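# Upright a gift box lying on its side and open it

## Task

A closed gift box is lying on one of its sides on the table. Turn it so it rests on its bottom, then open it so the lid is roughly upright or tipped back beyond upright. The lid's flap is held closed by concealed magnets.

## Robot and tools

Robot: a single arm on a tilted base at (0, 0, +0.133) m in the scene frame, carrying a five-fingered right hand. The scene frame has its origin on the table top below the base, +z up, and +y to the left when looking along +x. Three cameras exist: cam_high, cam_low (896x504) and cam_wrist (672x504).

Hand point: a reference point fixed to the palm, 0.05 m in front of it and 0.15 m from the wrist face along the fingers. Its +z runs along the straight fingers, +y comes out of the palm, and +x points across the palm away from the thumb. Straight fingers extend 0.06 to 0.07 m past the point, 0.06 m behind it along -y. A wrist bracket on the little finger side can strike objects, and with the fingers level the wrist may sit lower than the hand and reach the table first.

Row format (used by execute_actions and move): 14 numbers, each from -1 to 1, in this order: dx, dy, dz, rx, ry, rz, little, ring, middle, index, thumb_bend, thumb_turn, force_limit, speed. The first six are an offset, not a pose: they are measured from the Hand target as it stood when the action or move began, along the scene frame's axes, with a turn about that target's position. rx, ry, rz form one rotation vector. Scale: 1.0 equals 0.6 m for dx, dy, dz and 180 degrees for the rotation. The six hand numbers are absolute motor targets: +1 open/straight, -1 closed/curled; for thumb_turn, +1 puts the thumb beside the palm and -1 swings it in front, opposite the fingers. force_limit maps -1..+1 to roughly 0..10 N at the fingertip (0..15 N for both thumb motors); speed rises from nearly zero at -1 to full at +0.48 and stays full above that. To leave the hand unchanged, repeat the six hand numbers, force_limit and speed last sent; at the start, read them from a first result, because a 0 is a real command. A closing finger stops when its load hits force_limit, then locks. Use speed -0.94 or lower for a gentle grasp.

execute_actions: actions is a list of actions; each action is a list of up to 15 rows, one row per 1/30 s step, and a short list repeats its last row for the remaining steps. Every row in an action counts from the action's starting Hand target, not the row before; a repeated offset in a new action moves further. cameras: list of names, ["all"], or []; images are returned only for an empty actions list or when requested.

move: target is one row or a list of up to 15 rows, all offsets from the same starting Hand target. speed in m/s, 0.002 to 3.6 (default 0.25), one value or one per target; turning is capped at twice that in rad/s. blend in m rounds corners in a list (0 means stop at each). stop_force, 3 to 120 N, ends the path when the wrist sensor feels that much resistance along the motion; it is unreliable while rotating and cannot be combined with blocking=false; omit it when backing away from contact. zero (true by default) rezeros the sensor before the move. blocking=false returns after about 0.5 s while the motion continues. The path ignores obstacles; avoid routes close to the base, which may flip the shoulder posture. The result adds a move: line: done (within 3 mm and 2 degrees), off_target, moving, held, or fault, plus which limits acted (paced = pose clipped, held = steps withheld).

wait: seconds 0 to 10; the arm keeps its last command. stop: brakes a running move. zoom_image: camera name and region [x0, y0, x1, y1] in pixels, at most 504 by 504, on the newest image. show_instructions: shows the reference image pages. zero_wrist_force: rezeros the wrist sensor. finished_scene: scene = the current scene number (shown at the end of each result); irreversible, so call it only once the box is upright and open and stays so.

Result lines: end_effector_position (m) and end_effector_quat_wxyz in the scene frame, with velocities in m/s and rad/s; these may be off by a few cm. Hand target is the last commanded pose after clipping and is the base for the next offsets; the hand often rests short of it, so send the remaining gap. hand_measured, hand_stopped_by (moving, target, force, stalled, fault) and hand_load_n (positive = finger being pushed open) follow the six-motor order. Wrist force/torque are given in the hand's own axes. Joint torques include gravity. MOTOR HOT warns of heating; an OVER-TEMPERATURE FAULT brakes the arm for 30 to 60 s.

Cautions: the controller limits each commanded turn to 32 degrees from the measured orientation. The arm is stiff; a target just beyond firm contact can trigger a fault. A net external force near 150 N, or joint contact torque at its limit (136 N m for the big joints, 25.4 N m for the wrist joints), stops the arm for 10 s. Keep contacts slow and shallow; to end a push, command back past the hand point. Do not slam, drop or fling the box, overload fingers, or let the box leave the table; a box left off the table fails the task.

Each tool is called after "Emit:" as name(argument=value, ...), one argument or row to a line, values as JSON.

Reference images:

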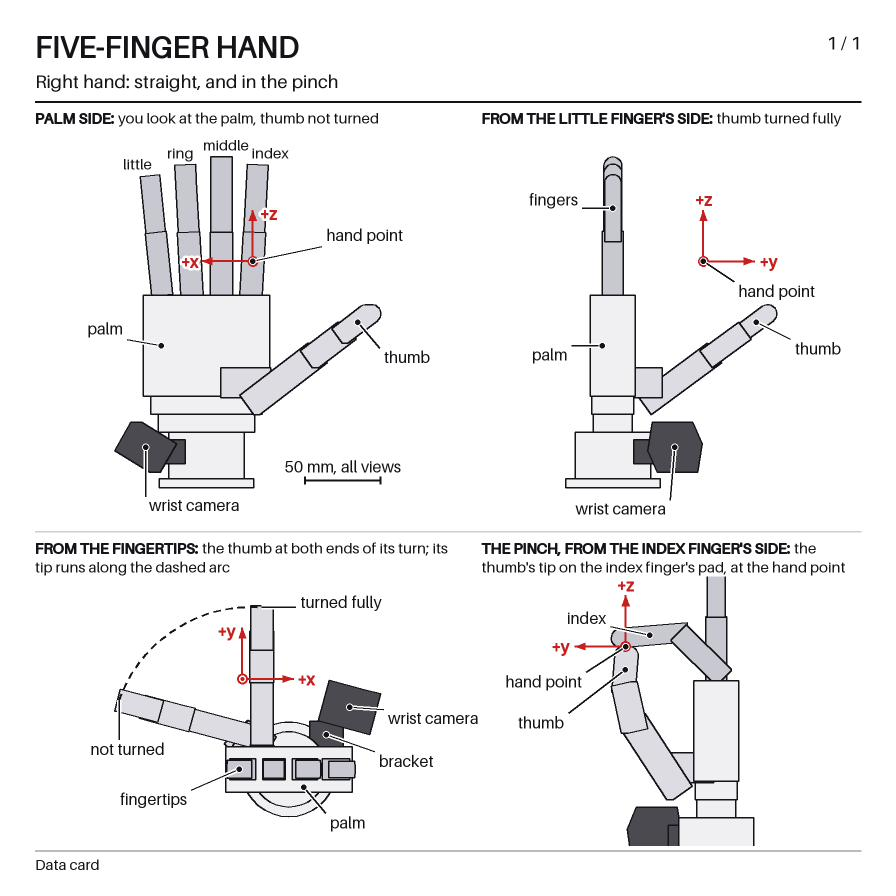

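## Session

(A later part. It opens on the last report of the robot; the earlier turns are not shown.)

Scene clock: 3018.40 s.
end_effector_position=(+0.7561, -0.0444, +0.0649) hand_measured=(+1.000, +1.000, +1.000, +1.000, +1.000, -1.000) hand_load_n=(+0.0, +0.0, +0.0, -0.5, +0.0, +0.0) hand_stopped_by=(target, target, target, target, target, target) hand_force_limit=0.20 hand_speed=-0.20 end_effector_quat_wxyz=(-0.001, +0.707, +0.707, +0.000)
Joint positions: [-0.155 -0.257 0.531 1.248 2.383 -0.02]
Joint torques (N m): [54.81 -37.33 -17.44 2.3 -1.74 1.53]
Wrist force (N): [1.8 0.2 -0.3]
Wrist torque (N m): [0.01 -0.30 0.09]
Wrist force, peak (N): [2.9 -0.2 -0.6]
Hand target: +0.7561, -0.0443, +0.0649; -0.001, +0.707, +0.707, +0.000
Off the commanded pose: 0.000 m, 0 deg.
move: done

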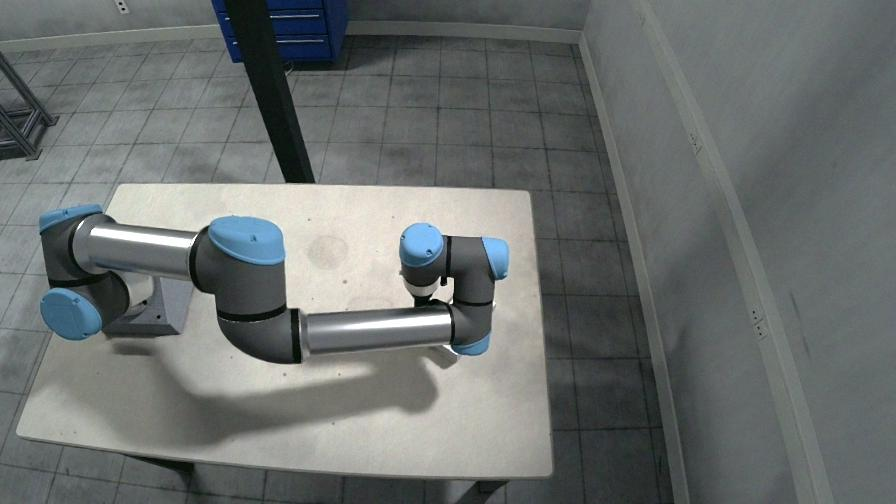

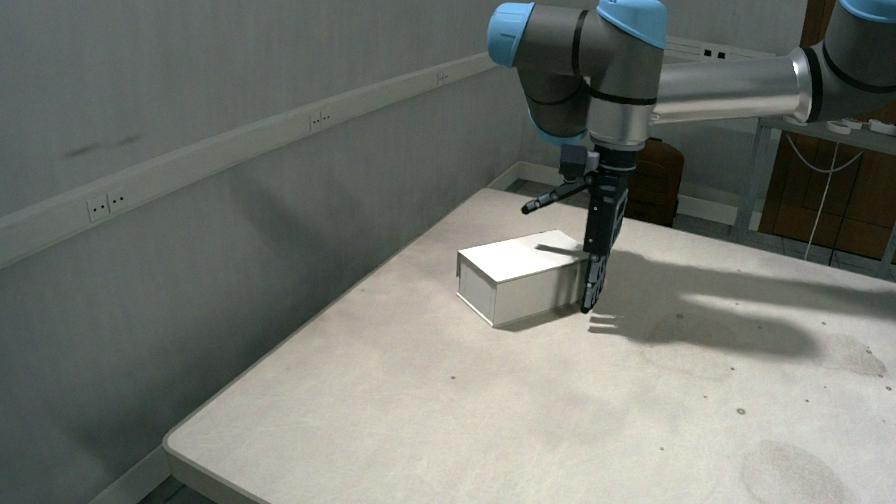

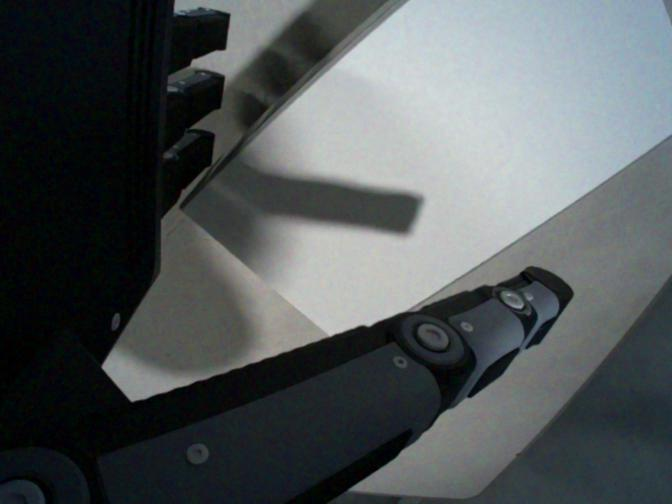

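Emit:
zoom_image(
  camera="cam_low",
  region=[445, 240, 505, 335],
)

Emit:
zoom_image(
  camera="cam_wrist",
  region=[160, 80, 420, 280],
)

Scaled by 5.305 from the camera's 896x504 image, which has a finer 1280x720 frame.

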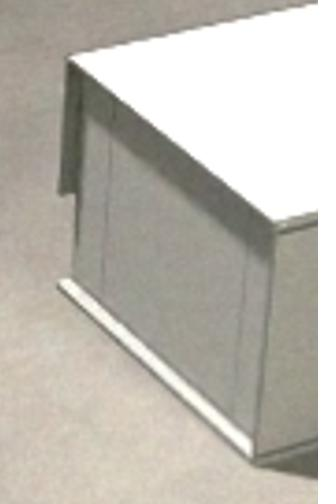

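Scaled by 1.938 from the camera's 672x504 image, which has a finer 960x720 frame.

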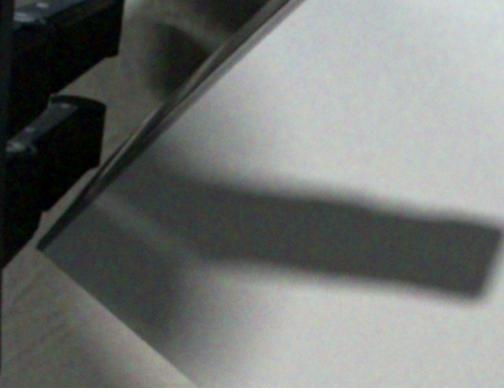

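Emit:
move(
  target=[
    [0,0.05,0.02,0,0,0,1,1,1,1,1,-1,0.2,-0.2],
    [-0.06,0.12,0.25,0,-0.1,0,1,1,1,1,1,-1,0.2,-0.2],
    [-0.16,0.22,0.25,0,-0.2775,0,1,1,1,1,1,-1,0.2,-0.2],
  ],
  speed=0.3,
  blend=[0.01,0.03,0],
  cameras=["cam_high","cam_low"],
)

Emit:
zoom_image(
  camera="cam_high",
  region=[390, 260, 520, 370],
)

Scene clock: 3064.07 s.
end_effector_position=(+0.6601, +0.0876, +0.2149) hand_measured=(+1.000, +1.000, +1.000, +1.000, +1.000, -1.000) hand_load_n=(+0.0, +0.0, +0.0, +0.0, +0.0, +0.0) hand_stopped_by=(target, target, target, target, target, target) hand_force_limit=0.20 hand_speed=-0.20 end_effector_quat_wxyz=(+0.298, +0.641, +0.641, +0.299)
Joint positions: [0.064 -0.812 1.772 -0.404 2.234 -0.558]
Joint torques (N m): [38.01 -20.54 -1.65 -2.49 -1.09 -0.47]
Wrist force (N): [2.6 0.5 -0.3]
Wrist torque (N m): [0.06 -0.36 -0.09]
Wrist force, peak (N): [3.2 0.2 1.3]
Hand target: +0.6601, +0.0877, +0.2149; +0.298, +0.641, +0.641, +0.299
Off the commanded pose: 0.000 m, 0 deg.
move: done
Images, in order (width x height): cam_high 896x504, cam_low 896x504.

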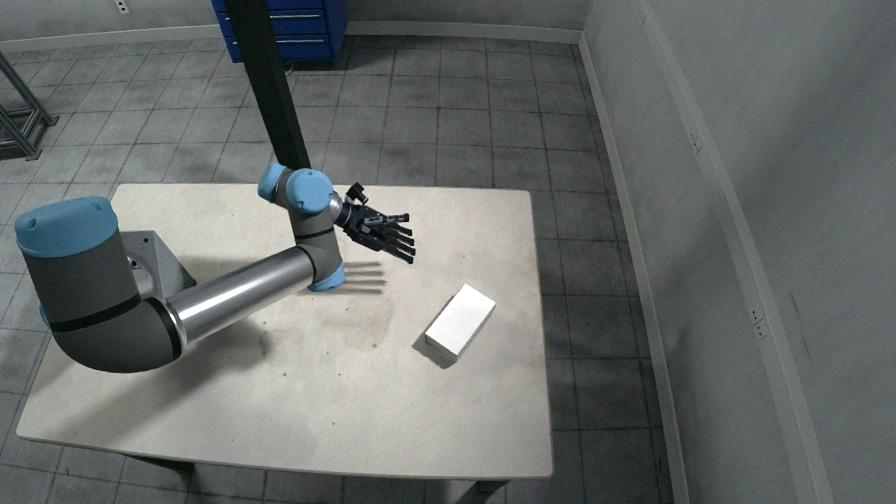

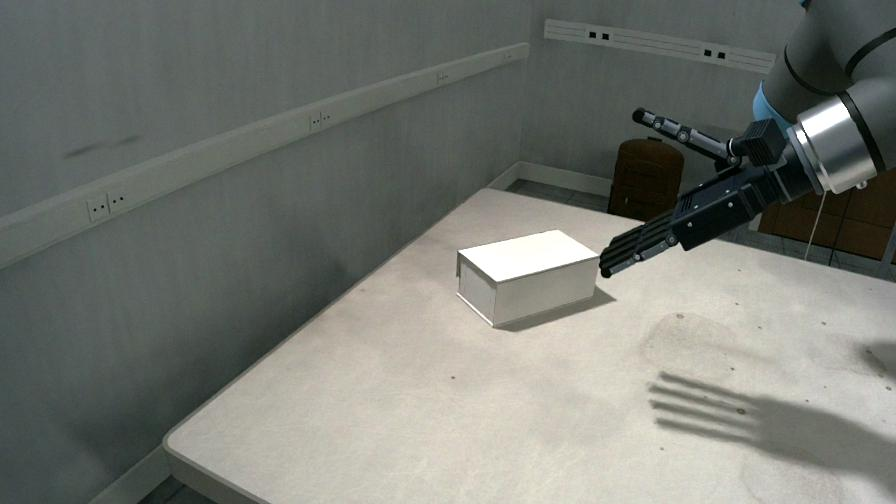

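Scaled by 3.877 from the camera's 896x504 image, which has a finer 1280x720 frame.

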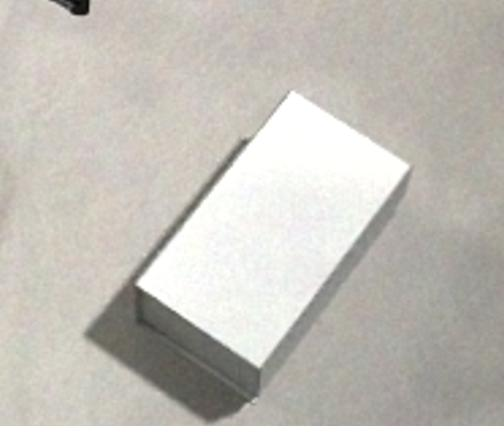

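Emit:
move(
  target=[
    [0.16,-0.25,0.0,0,0.1667,0,1,1,1,1,1,-1,0.2,-0.2],
    [0.280,-0.408,-0.025,0,0.1667,0,1,1,1,1,1,-1,0.2,-0.2],
    [0.280,-0.408,-0.225,0,0.1667,0,1,1,1,1,1,-1,0.2,-0.2],
  ],
  speed=[0.3,0.3,0.12],
  blend=[0.03,0.02,0],
  cameras=["cam_high","cam_low"],
)

Emit:
zoom_image(
  camera="cam_high",
  region=[390, 260, 540, 400],
)

Scene clock: 3104.60 s.
end_effector_position=(+0.8281, -0.1571, +0.0799) hand_measured=(+0.826, +1.000, +1.000, +1.000, +1.000, -1.000) hand_load_n=(+0.0, +0.0, +0.0, +0.0, -0.5, +0.0) hand_stopped_by=(target, target, target, target, target, target) hand_force_limit=0.20 hand_speed=-0.20 end_effector_quat_wxyz=(+0.122, +0.696, +0.696, +0.123)
Joint positions: [-0.292 -0.534 0.773 0.702 2.24 -0.513]
Joint torques (N m): [49.03 -50.98 -14.69 2.9 1.18 1.51]
Wrist force (N): [2.0 -0.2 -0.6]
Wrist torque (N m): [-0.07 -0.30 -0.02]
Wrist force, peak (N): [-30.8 20.7 -100.8]
Hand target: +0.8281, -0.1571, +0.0799; +0.122, +0.697, +0.696, +0.123
Off the commanded pose: 0.000 m, 0 deg.
move: done
Images, in order (width x height): cam_high 896x504, cam_low 896x504.

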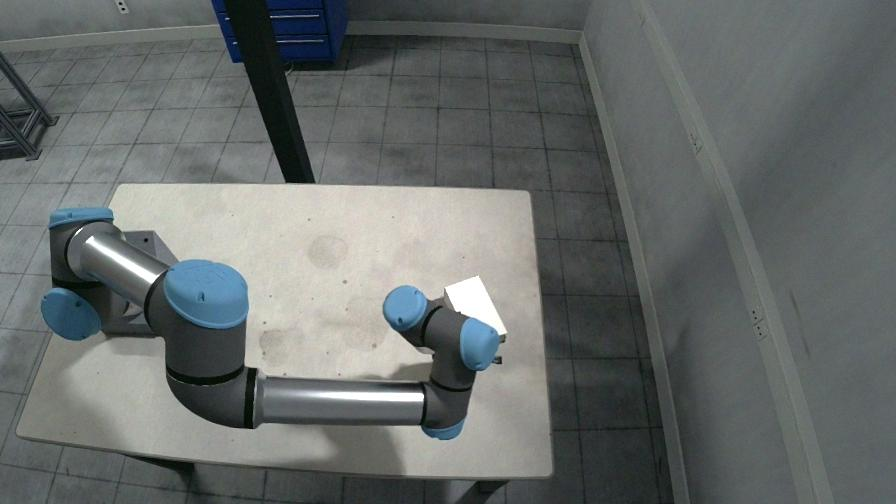

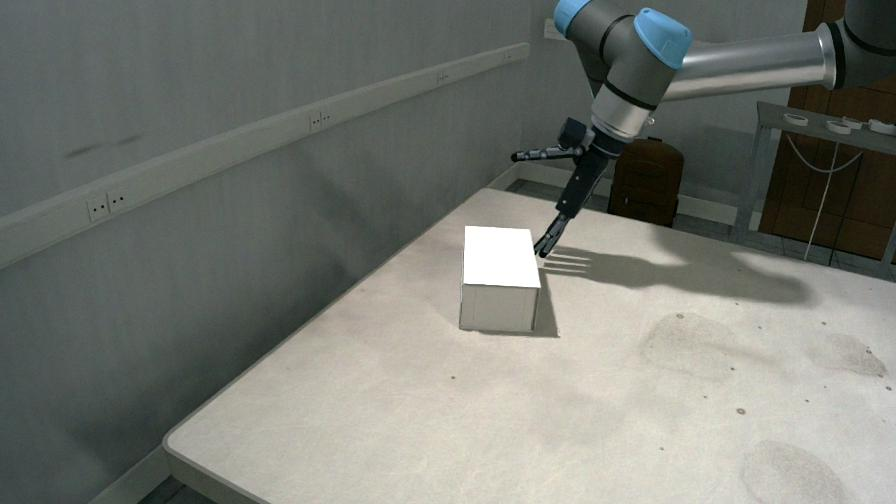

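Scaled by 3.360 from the camera's 896x504 image, which has a finer 1280x720 frame.

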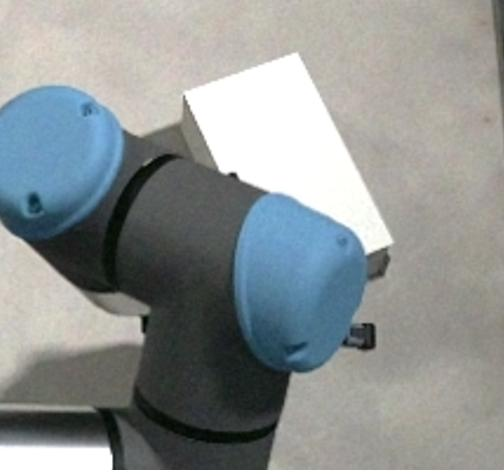

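Emit:
move(
  target=[
    [0.0,-0.03,0.03,0,0,0,1,1,1,1,1,-1,0.2,-0.2],
    [0.0,-0.03,0.30,0,0,0,1,1,1,1,1,-1,0.2,-0.2],
    [-0.25,0.0,0.33,0,0,0,1,1,1,1,1,-1,0.2,-0.2],
  ],
  speed=[0.08,0.25,0.3],
  blend=[0.01,0.03,0],
  cameras=["cam_high","cam_low"],
)

Emit:
zoom_image(
  camera="cam_high",
  region=[390, 240, 540, 380],
)

Emit:
zoom_image(
  camera="cam_low",
  region=[430, 200, 570, 350],
)

Scene clock: 3155.27 s.
end_effector_position=(+0.6781, -0.1571, +0.2779) hand_measured=(+0.826, +1.000, +1.000, +1.000, +1.000, -1.000) hand_load_n=(+0.0, +0.0, +0.0, +0.0, +0.0, +0.0) hand_stopped_by=(target, target, target, target, target, target) hand_force_limit=0.20 hand_speed=-0.20 end_effector_quat_wxyz=(+0.122, +0.696, +0.696, +0.123)
Joint positions: [-0.062 -0.947 1.22 0.845 2.359 -0.249]
Joint torques (N m): [30.8 -39.58 -4.72 2.26 -1.76 1.92]
Wrist force (N): [1.4 -0.3 -0.2]
Wrist torque (N m): [-0.06 -0.22 0.02]
Wrist force, peak (N): [2.1 -2.3 -1.0]
Hand target: +0.6781, -0.1571, +0.2779; +0.122, +0.697, +0.696, +0.123
Off the commanded pose: 0.000 m, 0 deg.
move: done
Images, in order (width x height): cam_high 896x504, cam_low 896x504.

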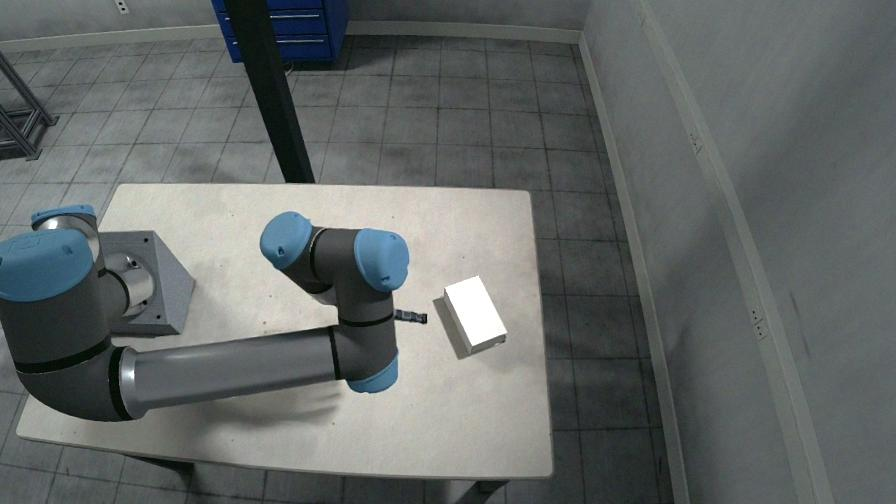

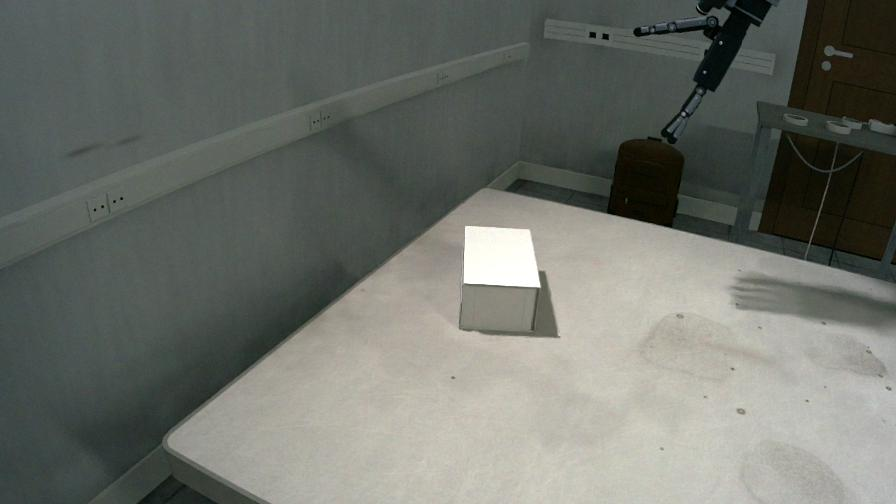

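Scaled by 3.360 from the camera's 896x504 image, which has a finer 1280x720 frame.

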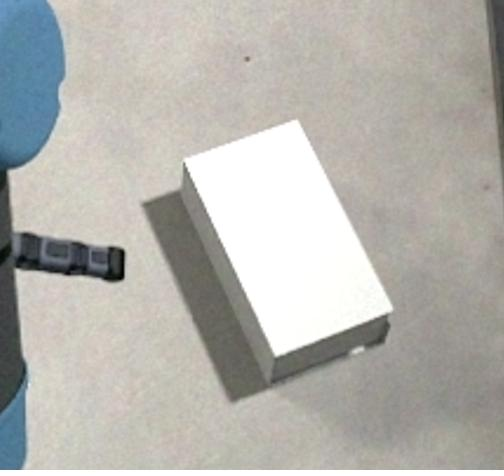

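Scaled by 3.360 from the camera's 896x504 image, which has a finer 1280x720 frame.

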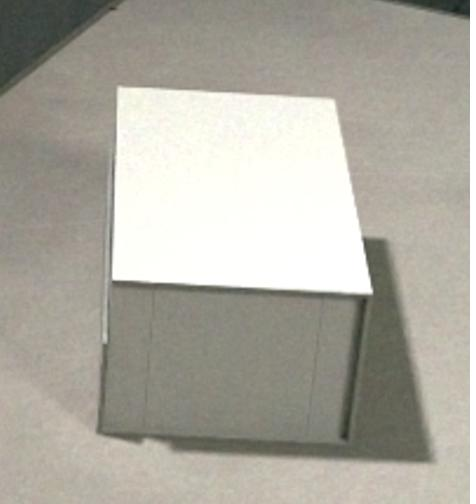

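Emit:
zoom_image(
  camera="cam_low",
  region=[452, 215, 552, 340],
)

Emit:
zoom_image(
  camera="cam_high",
  region=[455, 310, 525, 370],
)

Scaled by 4.032 from the camera's 896x504 image, which has a finer 1280x720 frame.

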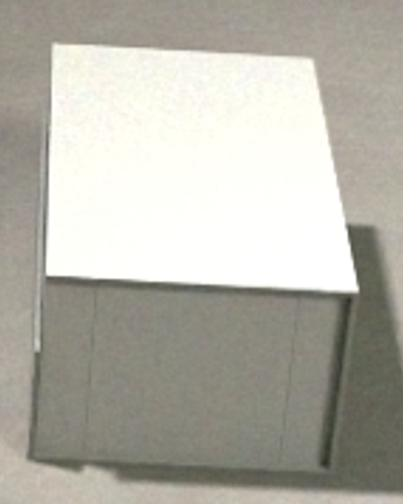

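Scaled by 7.200 from the camera's 896x504 image, which has a finer 1280x720 frame.

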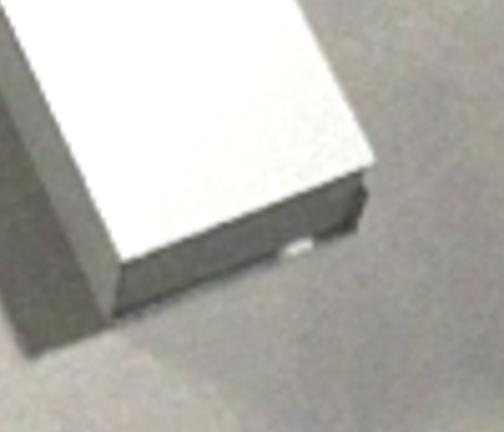

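Emit:
move(
  target=[
    [-0.03,0.095,0.037,0.27,0.055,-0.355,0.6,0.6,0.6,0.6,1,-1,0.2,-0.2],
    [0.037,0.262,0.037,0.5398,0.1099,-0.7096,0.6,0.6,0.6,0.6,1,-1,0.2,-0.2],
    [0.18,0.285,-0.18,0.5398,0.1099,-0.7096,0.6,0.6,0.6,0.6,1,-1,0.2,-0.2],
  ],
  speed=0.4,
  blend=[0.03,0.03,0],
  cameras=["all"],
)

Scene clock: 3197.83 s.
end_effector_position=(+0.7860, +0.0139, +0.1700) hand_measured=(+0.600, +0.600, +0.600, +0.600, +1.000, -1.000) hand_load_n=(+0.0, +0.0, +0.0, +0.0, +0.0, +0.0) hand_stopped_by=(target, target, target, target, target, target) hand_force_limit=0.20 hand_speed=-0.20 end_effector_quat_wxyz=(-0.382, +0.741, -0.490, +0.253)
Joint positions: [-0.173 -0.72 1.043 0.336 1.749 2.252]
Joint torques (N m): [35.64 -31.91 -15.03 -2.28 -1.2 0.72]
Wrist force (N): [1.4 -0.2 -0.3]
Wrist torque (N m): [0.03 -0.18 0.16]
Wrist force, peak (N): [1.1 -1.5 -2.3]
Hand target: +0.7861, +0.0139, +0.1699; -0.382, +0.741, -0.490, +0.253
Off the commanded pose: 0.000 m, 0 deg.
move: done

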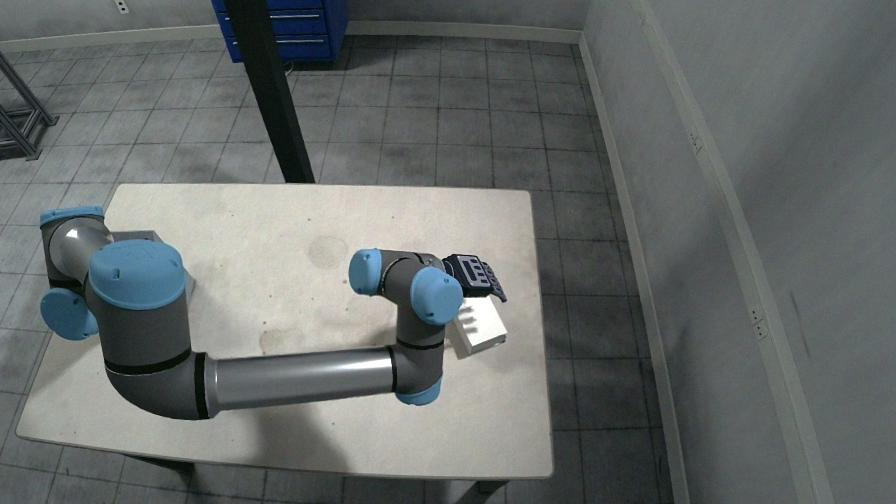

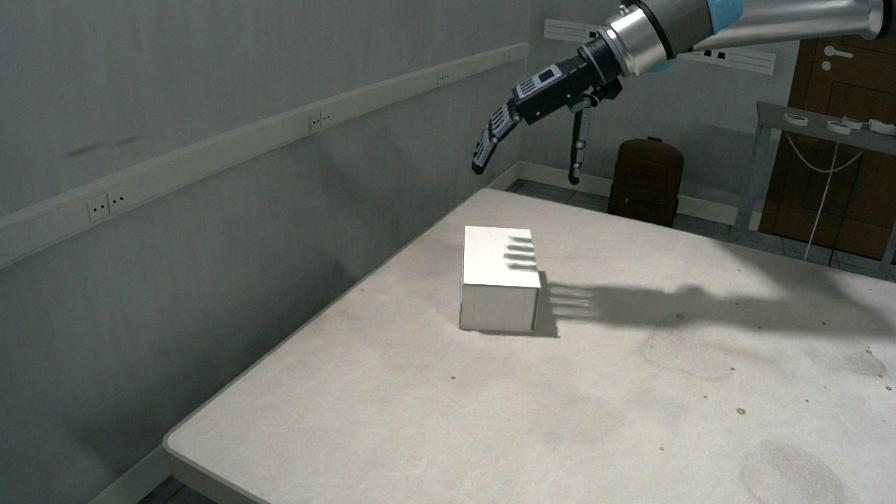

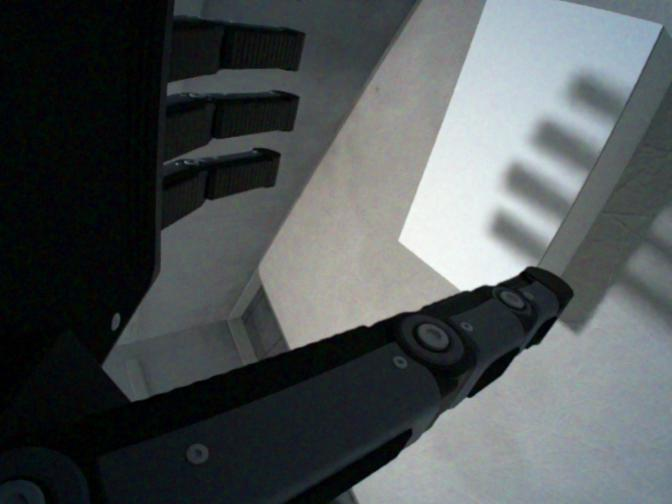

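Emit:
zoom_image(
  camera="cam_high",
  region=[420, 235, 530, 355],
)

Emit:
zoom_image(
  camera="cam_low",
  region=[430, 100, 650, 350],
)

Scaled by 4.200 from the camera's 896x504 image, which has a finer 1280x720 frame.

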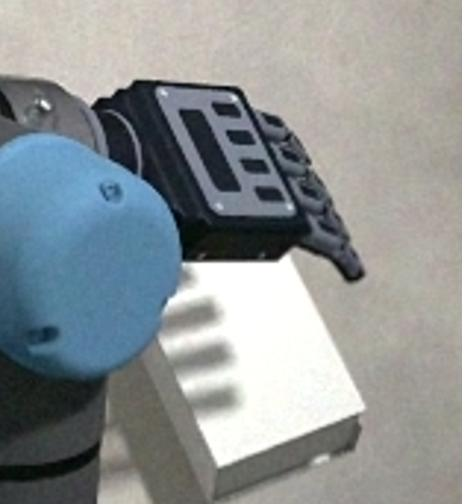

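Scaled by 2.016 from the camera's 896x504 image, which has a finer 1280x720 frame.

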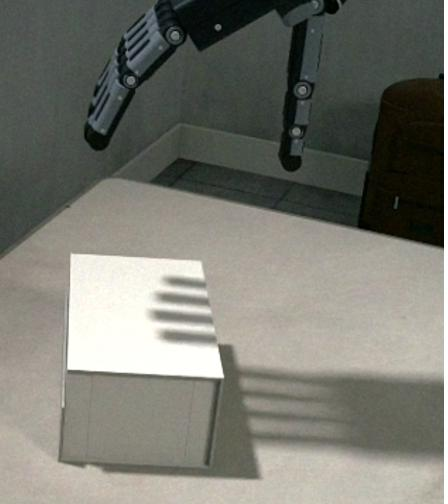

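Emit:
move(
  target=[0,0,-0.15,0,0,0,0.6,0.6,0.6,0.6,1,-1,0.2,-0.2],
  speed=0.12,
  stop_force=5,
  cameras=["all"],
)

Emit:
zoom_image(
  camera="cam_low",
  region=[430, 150, 600, 350],
)

Emit:
zoom_image(
  camera="cam_high",
  region=[420, 235, 530, 355],
)

Scene clock: 3216.73 s.
end_effector_position=(+0.7861, +0.0139, +0.0800) hand_measured=(+0.600, +0.600, +0.600, +0.600, +1.000, -1.000) hand_load_n=(+0.0, +0.0, +0.0, +0.0, +0.0, +0.0) hand_stopped_by=(target, target, target, target, target, target) hand_force_limit=0.20 hand_speed=-0.20 end_effector_quat_wxyz=(-0.382, +0.741, -0.490, +0.253)
Joint positions: [-0.276 -0.676 1.127 0.199 1.667 2.188]
Joint torques (N m): [41.92 -48.6 -15.1 2.04 -0.46 1.61]
Wrist force (N): [1.4 -0.4 0.0]
Wrist torque (N m): [-0.04 -0.20 0.20]
Wrist force, peak (N): [1.4 -1.3 -0.8]
Hand target: +0.7861, +0.0139, +0.0799; -0.382, +0.741, -0.490, +0.253
Off the commanded pose: 0.000 m, 0 deg.
move: done

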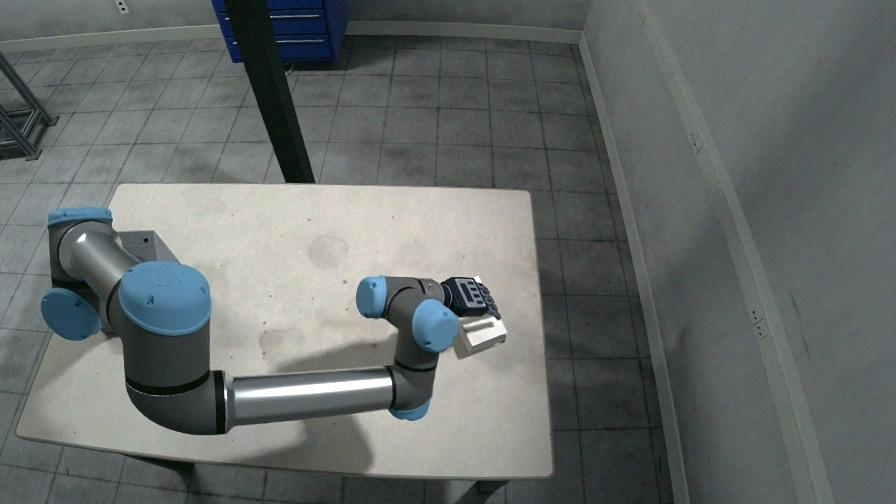

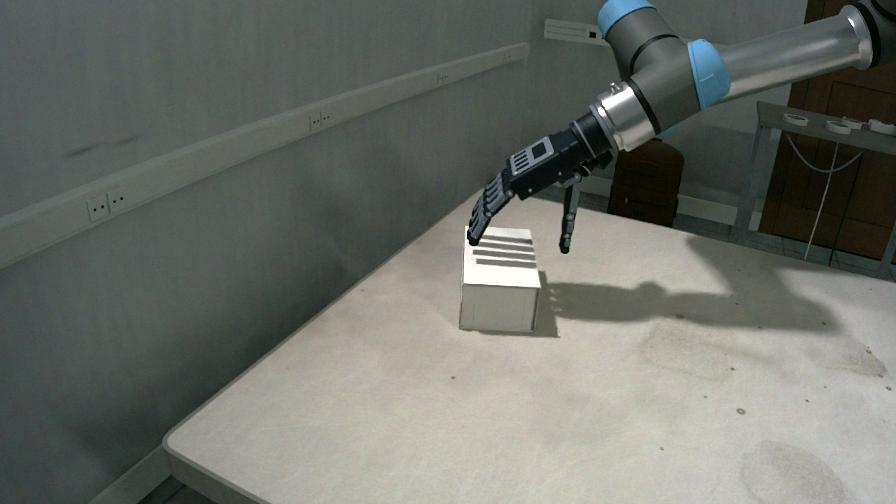

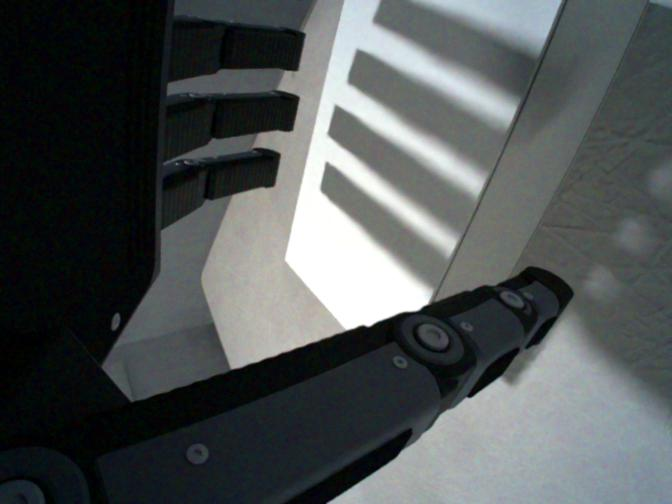

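Scaled by 2.520 from the camera's 896x504 image, which has a finer 1280x720 frame.

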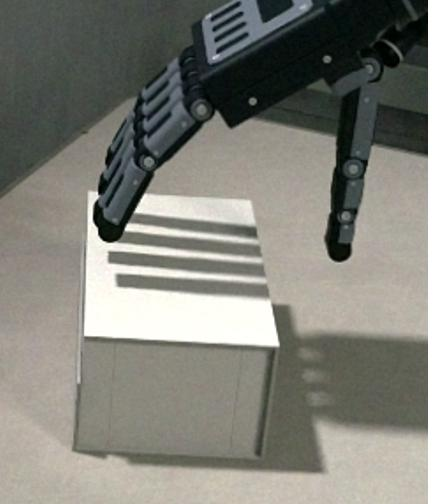

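Scaled by 4.200 from the camera's 896x504 image, which has a finer 1280x720 frame.

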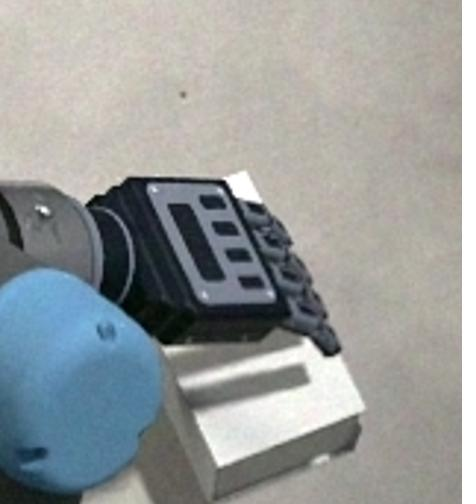

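Emit:
move(
  target=[
    [0.0307,0.013,0.0,0,0,0,0.6,0.6,0.6,0.6,1,-1,0.2,-0.2],
    [0.0307,0.013,-0.0333,0,0,0,0.6,0.6,0.6,0.6,1,-1,0.2,-0.2],
  ],
  speed=0.08,
  stop_force=5,
  cameras=["all"],
)

Emit:
zoom_image(
  camera="cam_low",
  region=[430, 150, 600, 350],
)

Emit:
zoom_image(
  camera="cam_high",
  region=[420, 235, 530, 355],
)

Scene clock: 3226.63 s.
end_effector_position=(+0.8045, +0.0217, +0.0600) hand_measured=(+0.600, +0.600, +0.600, +0.600, +1.000, -1.000) hand_load_n=(+0.0, +0.0, +0.0, +0.0, +0.0, +0.0) hand_stopped_by=(target, target, target, target, target, target) hand_force_limit=0.20 hand_speed=-0.20 end_effector_quat_wxyz=(-0.382, +0.741, -0.490, +0.253)
Joint positions: [-0.287 -0.609 1.049 0.209 1.659 2.182]
Joint torques (N m): [52.46 -49.36 -15.68 3.01 0.26 1.55]
Wrist force (N): [1.5 -0.4 -0.1]
Wrist torque (N m): [-0.02 -0.21 0.22]
Wrist force, peak (N): [1.8 -1.5 -0.3]
Hand target: +0.8045, +0.0217, +0.0600; -0.382, +0.741, -0.490, +0.253
Off the commanded pose: 0.000 m, 0 deg.
move: done

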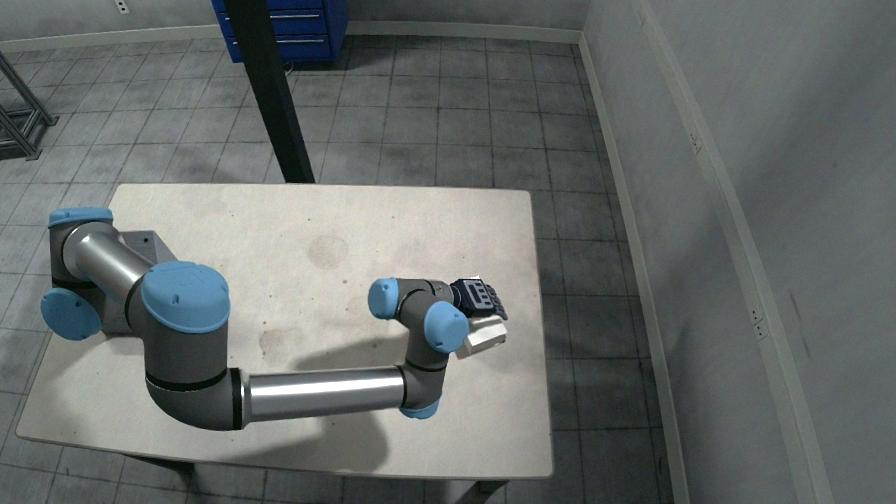

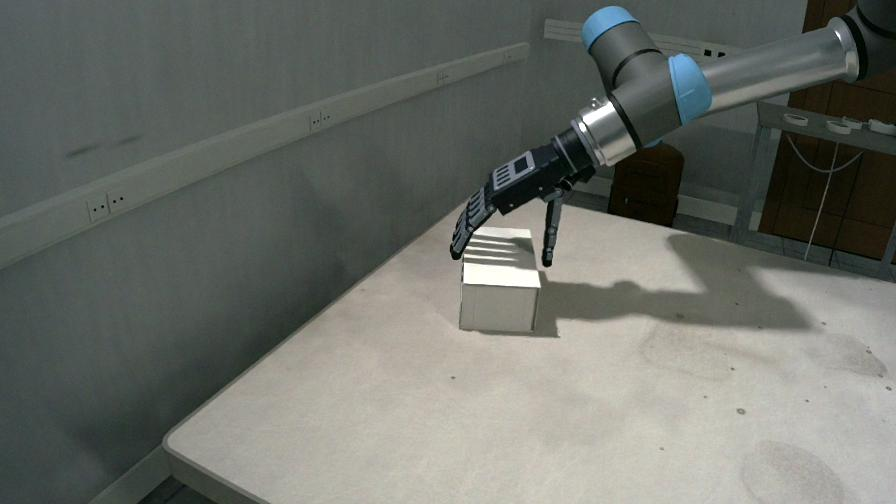

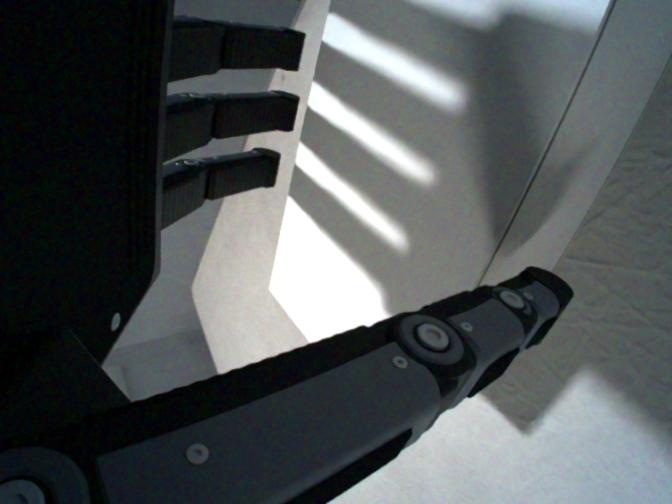

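Scaled by 2.520 from the camera's 896x504 image, which has a finer 1280x720 frame.

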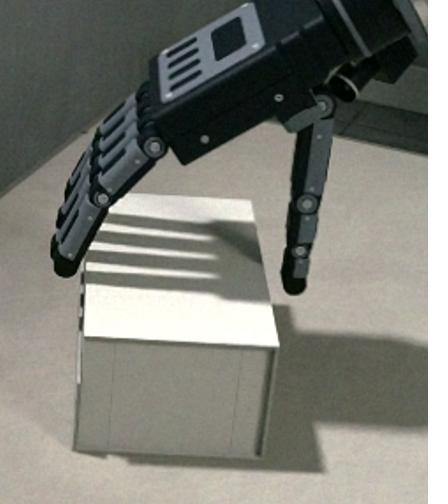

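Scaled by 4.200 from the camera's 896x504 image, which has a finer 1280x720 frame.

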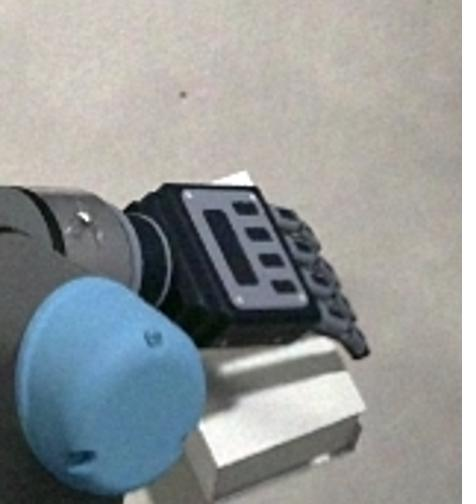

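Emit:
move(
  target=[0,0,-0.055,0,0,0,0.6,0.6,0.6,0.6,1,-1,0.2,-0.2],
  speed=0.06,
  stop_force=4,
  cameras=["cam_low","cam_wrist"],
)

Emit:
zoom_image(
  camera="cam_low",
  region=[430, 180, 600, 350],
)

Scene clock: 3232.03 s.
end_effector_position=(+0.8045, +0.0217, +0.0270) hand_measured=(+0.600, +0.600, +0.600, +0.600, +1.000, -1.000) hand_load_n=(+0.0, +0.0, +0.0, +0.0, +0.0, +0.0) hand_stopped_by=(target, target, target, target, target, target) hand_force_limit=0.20 hand_speed=-0.20 end_effector_quat_wxyz=(-0.382, +0.741, -0.490, +0.253)
Joint positions: [-0.323 -0.583 1.061 0.17 1.63 2.16]
Joint torques (N m): [51.71 -49.82 -14.64 3 0.44 1.71]
Wrist force (N): [1.5 -0.5 -0.4]
Wrist torque (N m): [-0.03 -0.20 0.24]
Wrist force, peak (N): [1.3 -1.8 -0.4]
Hand target: +0.8045, +0.0217, +0.0270; -0.382, +0.741, -0.490, +0.253
Off the commanded pose: 0.000 m, 0 deg.
move: done
Images, in order (width x height): cam_low 896x504, cam_wrist 672x504.

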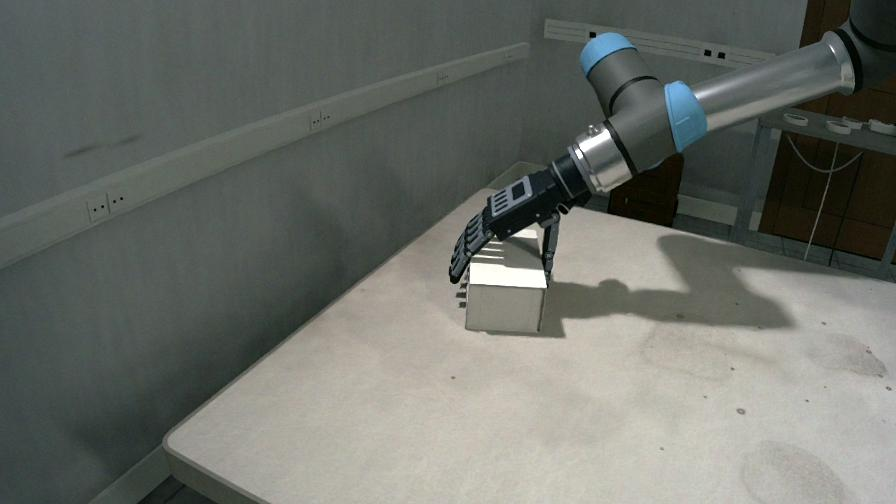

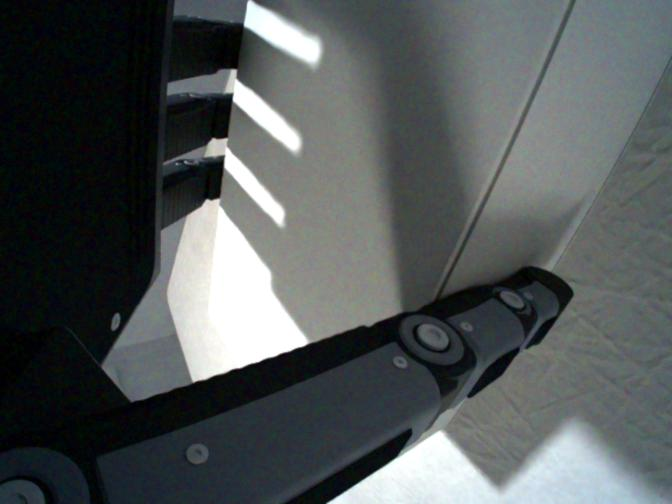

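Scaled by 2.965 from the camera's 896x504 image, which has a finer 1280x720 frame.

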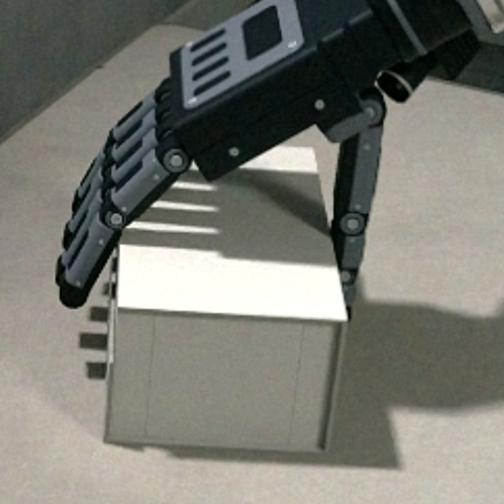

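Emit:
move(
  target=[0,0,0,0,0,0,0.2,0.2,0.2,0.2,1,-1,-0.4,-0.85],
  cameras=["cam_low"],
)

Emit:
zoom_image(
  camera="cam_low",
  region=[430, 180, 600, 350],
)

Scene clock: 3236.47 s.
end_effector_position=(+0.8045, +0.0216, +0.0270) hand_measured=(+0.532, +0.546, +0.548, +0.560, +1.000, -1.000) hand_load_n=(+3.5, +4.0, +3.5, +1.5, +3.0, +5.5) hand_stopped_by=(force, force, force, force, target, target) hand_force_limit=-0.40 hand_speed=-0.85 end_effector_quat_wxyz=(-0.382, +0.741, -0.490, +0.253)
Joint positions: [-0.323 -0.583 1.061 0.17 1.63 2.16]
Joint torques (N m): [42.55 -42.73 -10.19 2.97 0.11 1.55]
Wrist force (N): [1.5 -6.0 -2.9]
Wrist torque (N m): [0.28 -0.10 -0.07]
Wrist force, peak (N): [1.5 -6.0 -2.9]
Hand target: +0.8045, +0.0217, +0.0270; -0.382, +0.741, -0.490, +0.253
Off the commanded pose: 0.000 m, 0 deg.
move: done
Images, in order (width x height): cam_low 896x504.

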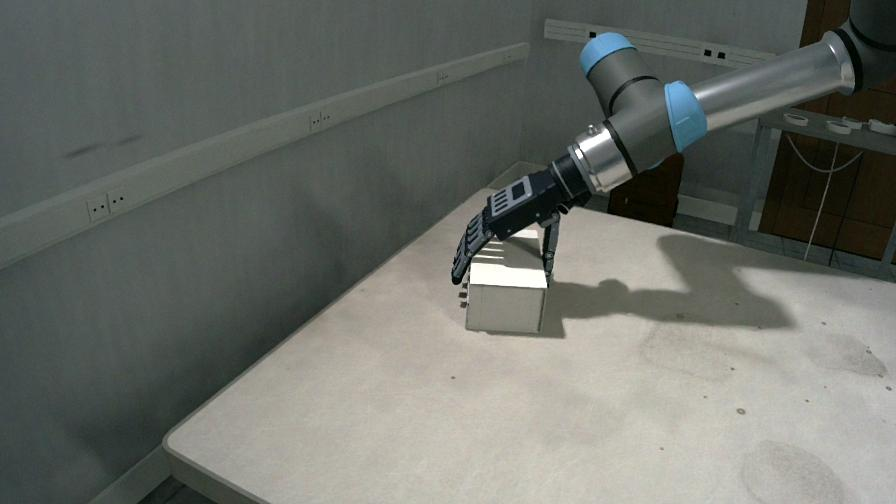

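Scaled by 2.965 from the camera's 896x504 image, which has a finer 1280x720 frame.

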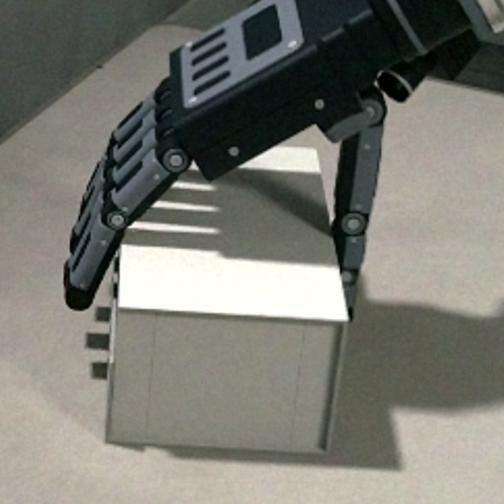

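Emit:
move(
  target=[0,0,0,0,0,0,0.1,0.1,0.1,0.1,1,-1,0.1,-0.88],
)

Emit:
move(
  target=[0,0,0.05,0,0,0,0.1,0.1,0.1,0.1,1,-1,0.1,-0.88],
  speed=0.06,
  cameras=["cam_low","cam_high"],
)

Emit:
zoom_image(
  camera="cam_low",
  region=[430, 160, 600, 350],
)

Scene clock: 3243.83 s.
end_effector_position=(+0.8045, +0.0217, +0.0270) hand_measured=(+0.502, +0.526, +0.528, +0.530, +1.000, -1.000) hand_load_n=(+7.0, +4.5, +4.5, +6.5, +5.0, +8.0) hand_stopped_by=(force, force, force, force, target, target) hand_force_limit=0.10 hand_speed=-0.88 end_effector_quat_wxyz=(-0.382, +0.741, -0.490, +0.253)
Joint positions: [-0.323 -0.583 1.061 0.17 1.63 2.16]
Joint torques (N m): [34.42 -30.6 0.32 2.86 0.1 1.58]
Wrist force (N): [1.4 -10.1 -4.2]
Wrist torque (N m): [0.55 0.06 -0.29]
Wrist force, peak (N): [1.4 -10.6 -4.2]
Hand target: +0.8045, +0.0217, +0.0270; -0.382, +0.741, -0.490, +0.253
Off the commanded pose: 0.000 m, 0 deg.
move: done

Scene clock: 3244.60 s.
end_effector_position=(+0.8045, +0.0216, +0.0572) hand_measured=(+0.502, +0.526, +0.528, +0.530, +1.000, -1.000) hand_load_n=(+6.0, +4.0, +4.0, +6.5, +5.0, +9.0) hand_stopped_by=(force, force, force, force, target, target) hand_force_limit=0.10 hand_speed=-0.88 end_effector_quat_wxyz=(-0.382, +0.741, -0.491, +0.253)
Joint positions: [-0.29 -0.607 1.051 0.206 1.657 2.18]
Joint torques (N m): [37.26 -32.93 -3.5 -2.06 -3.55 -1.05]
Wrist force (N): [1.2 0.1 0.3]
Wrist torque (N m): [-0.01 -0.18 0.15]
Wrist force, peak (N): [1.4 -9.1 -3.8]
Hand target: +0.8045, +0.0217, +0.0570; -0.382, +0.741, -0.490, +0.253
Off the commanded pose: 0.000 m, 0 deg.
move: done
Images, in order (width x height): cam_high 896x504, cam_low 896x504.

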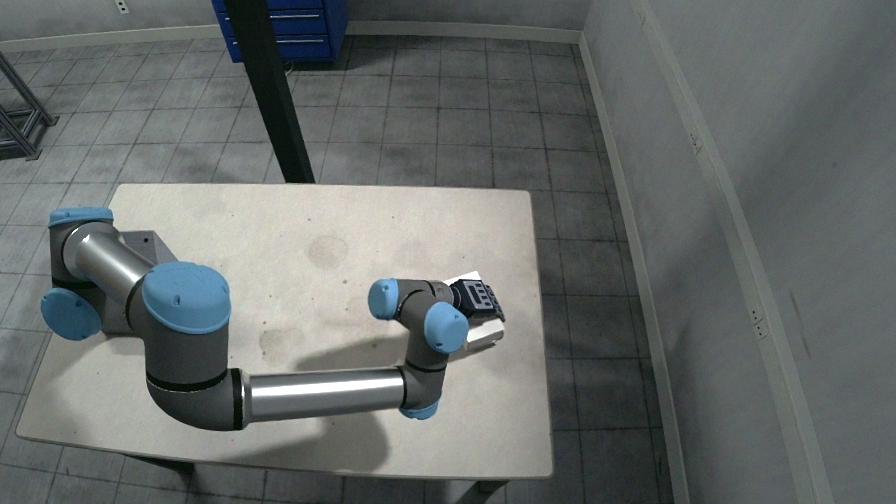

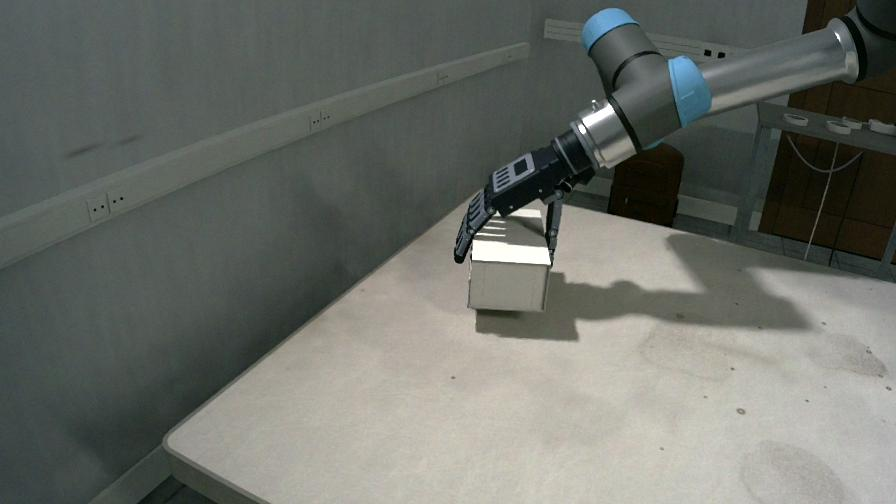

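Scaled by 2.653 from the camera's 896x504 image, which has a finer 1280x720 frame.

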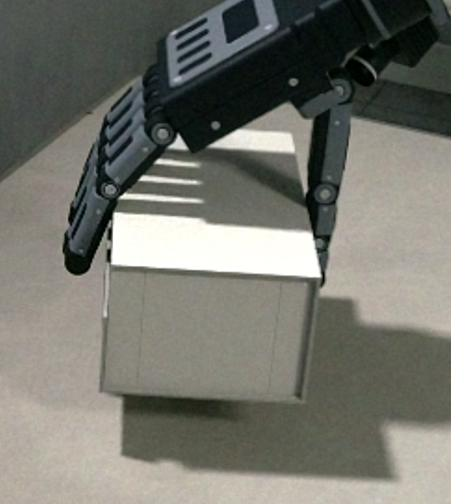

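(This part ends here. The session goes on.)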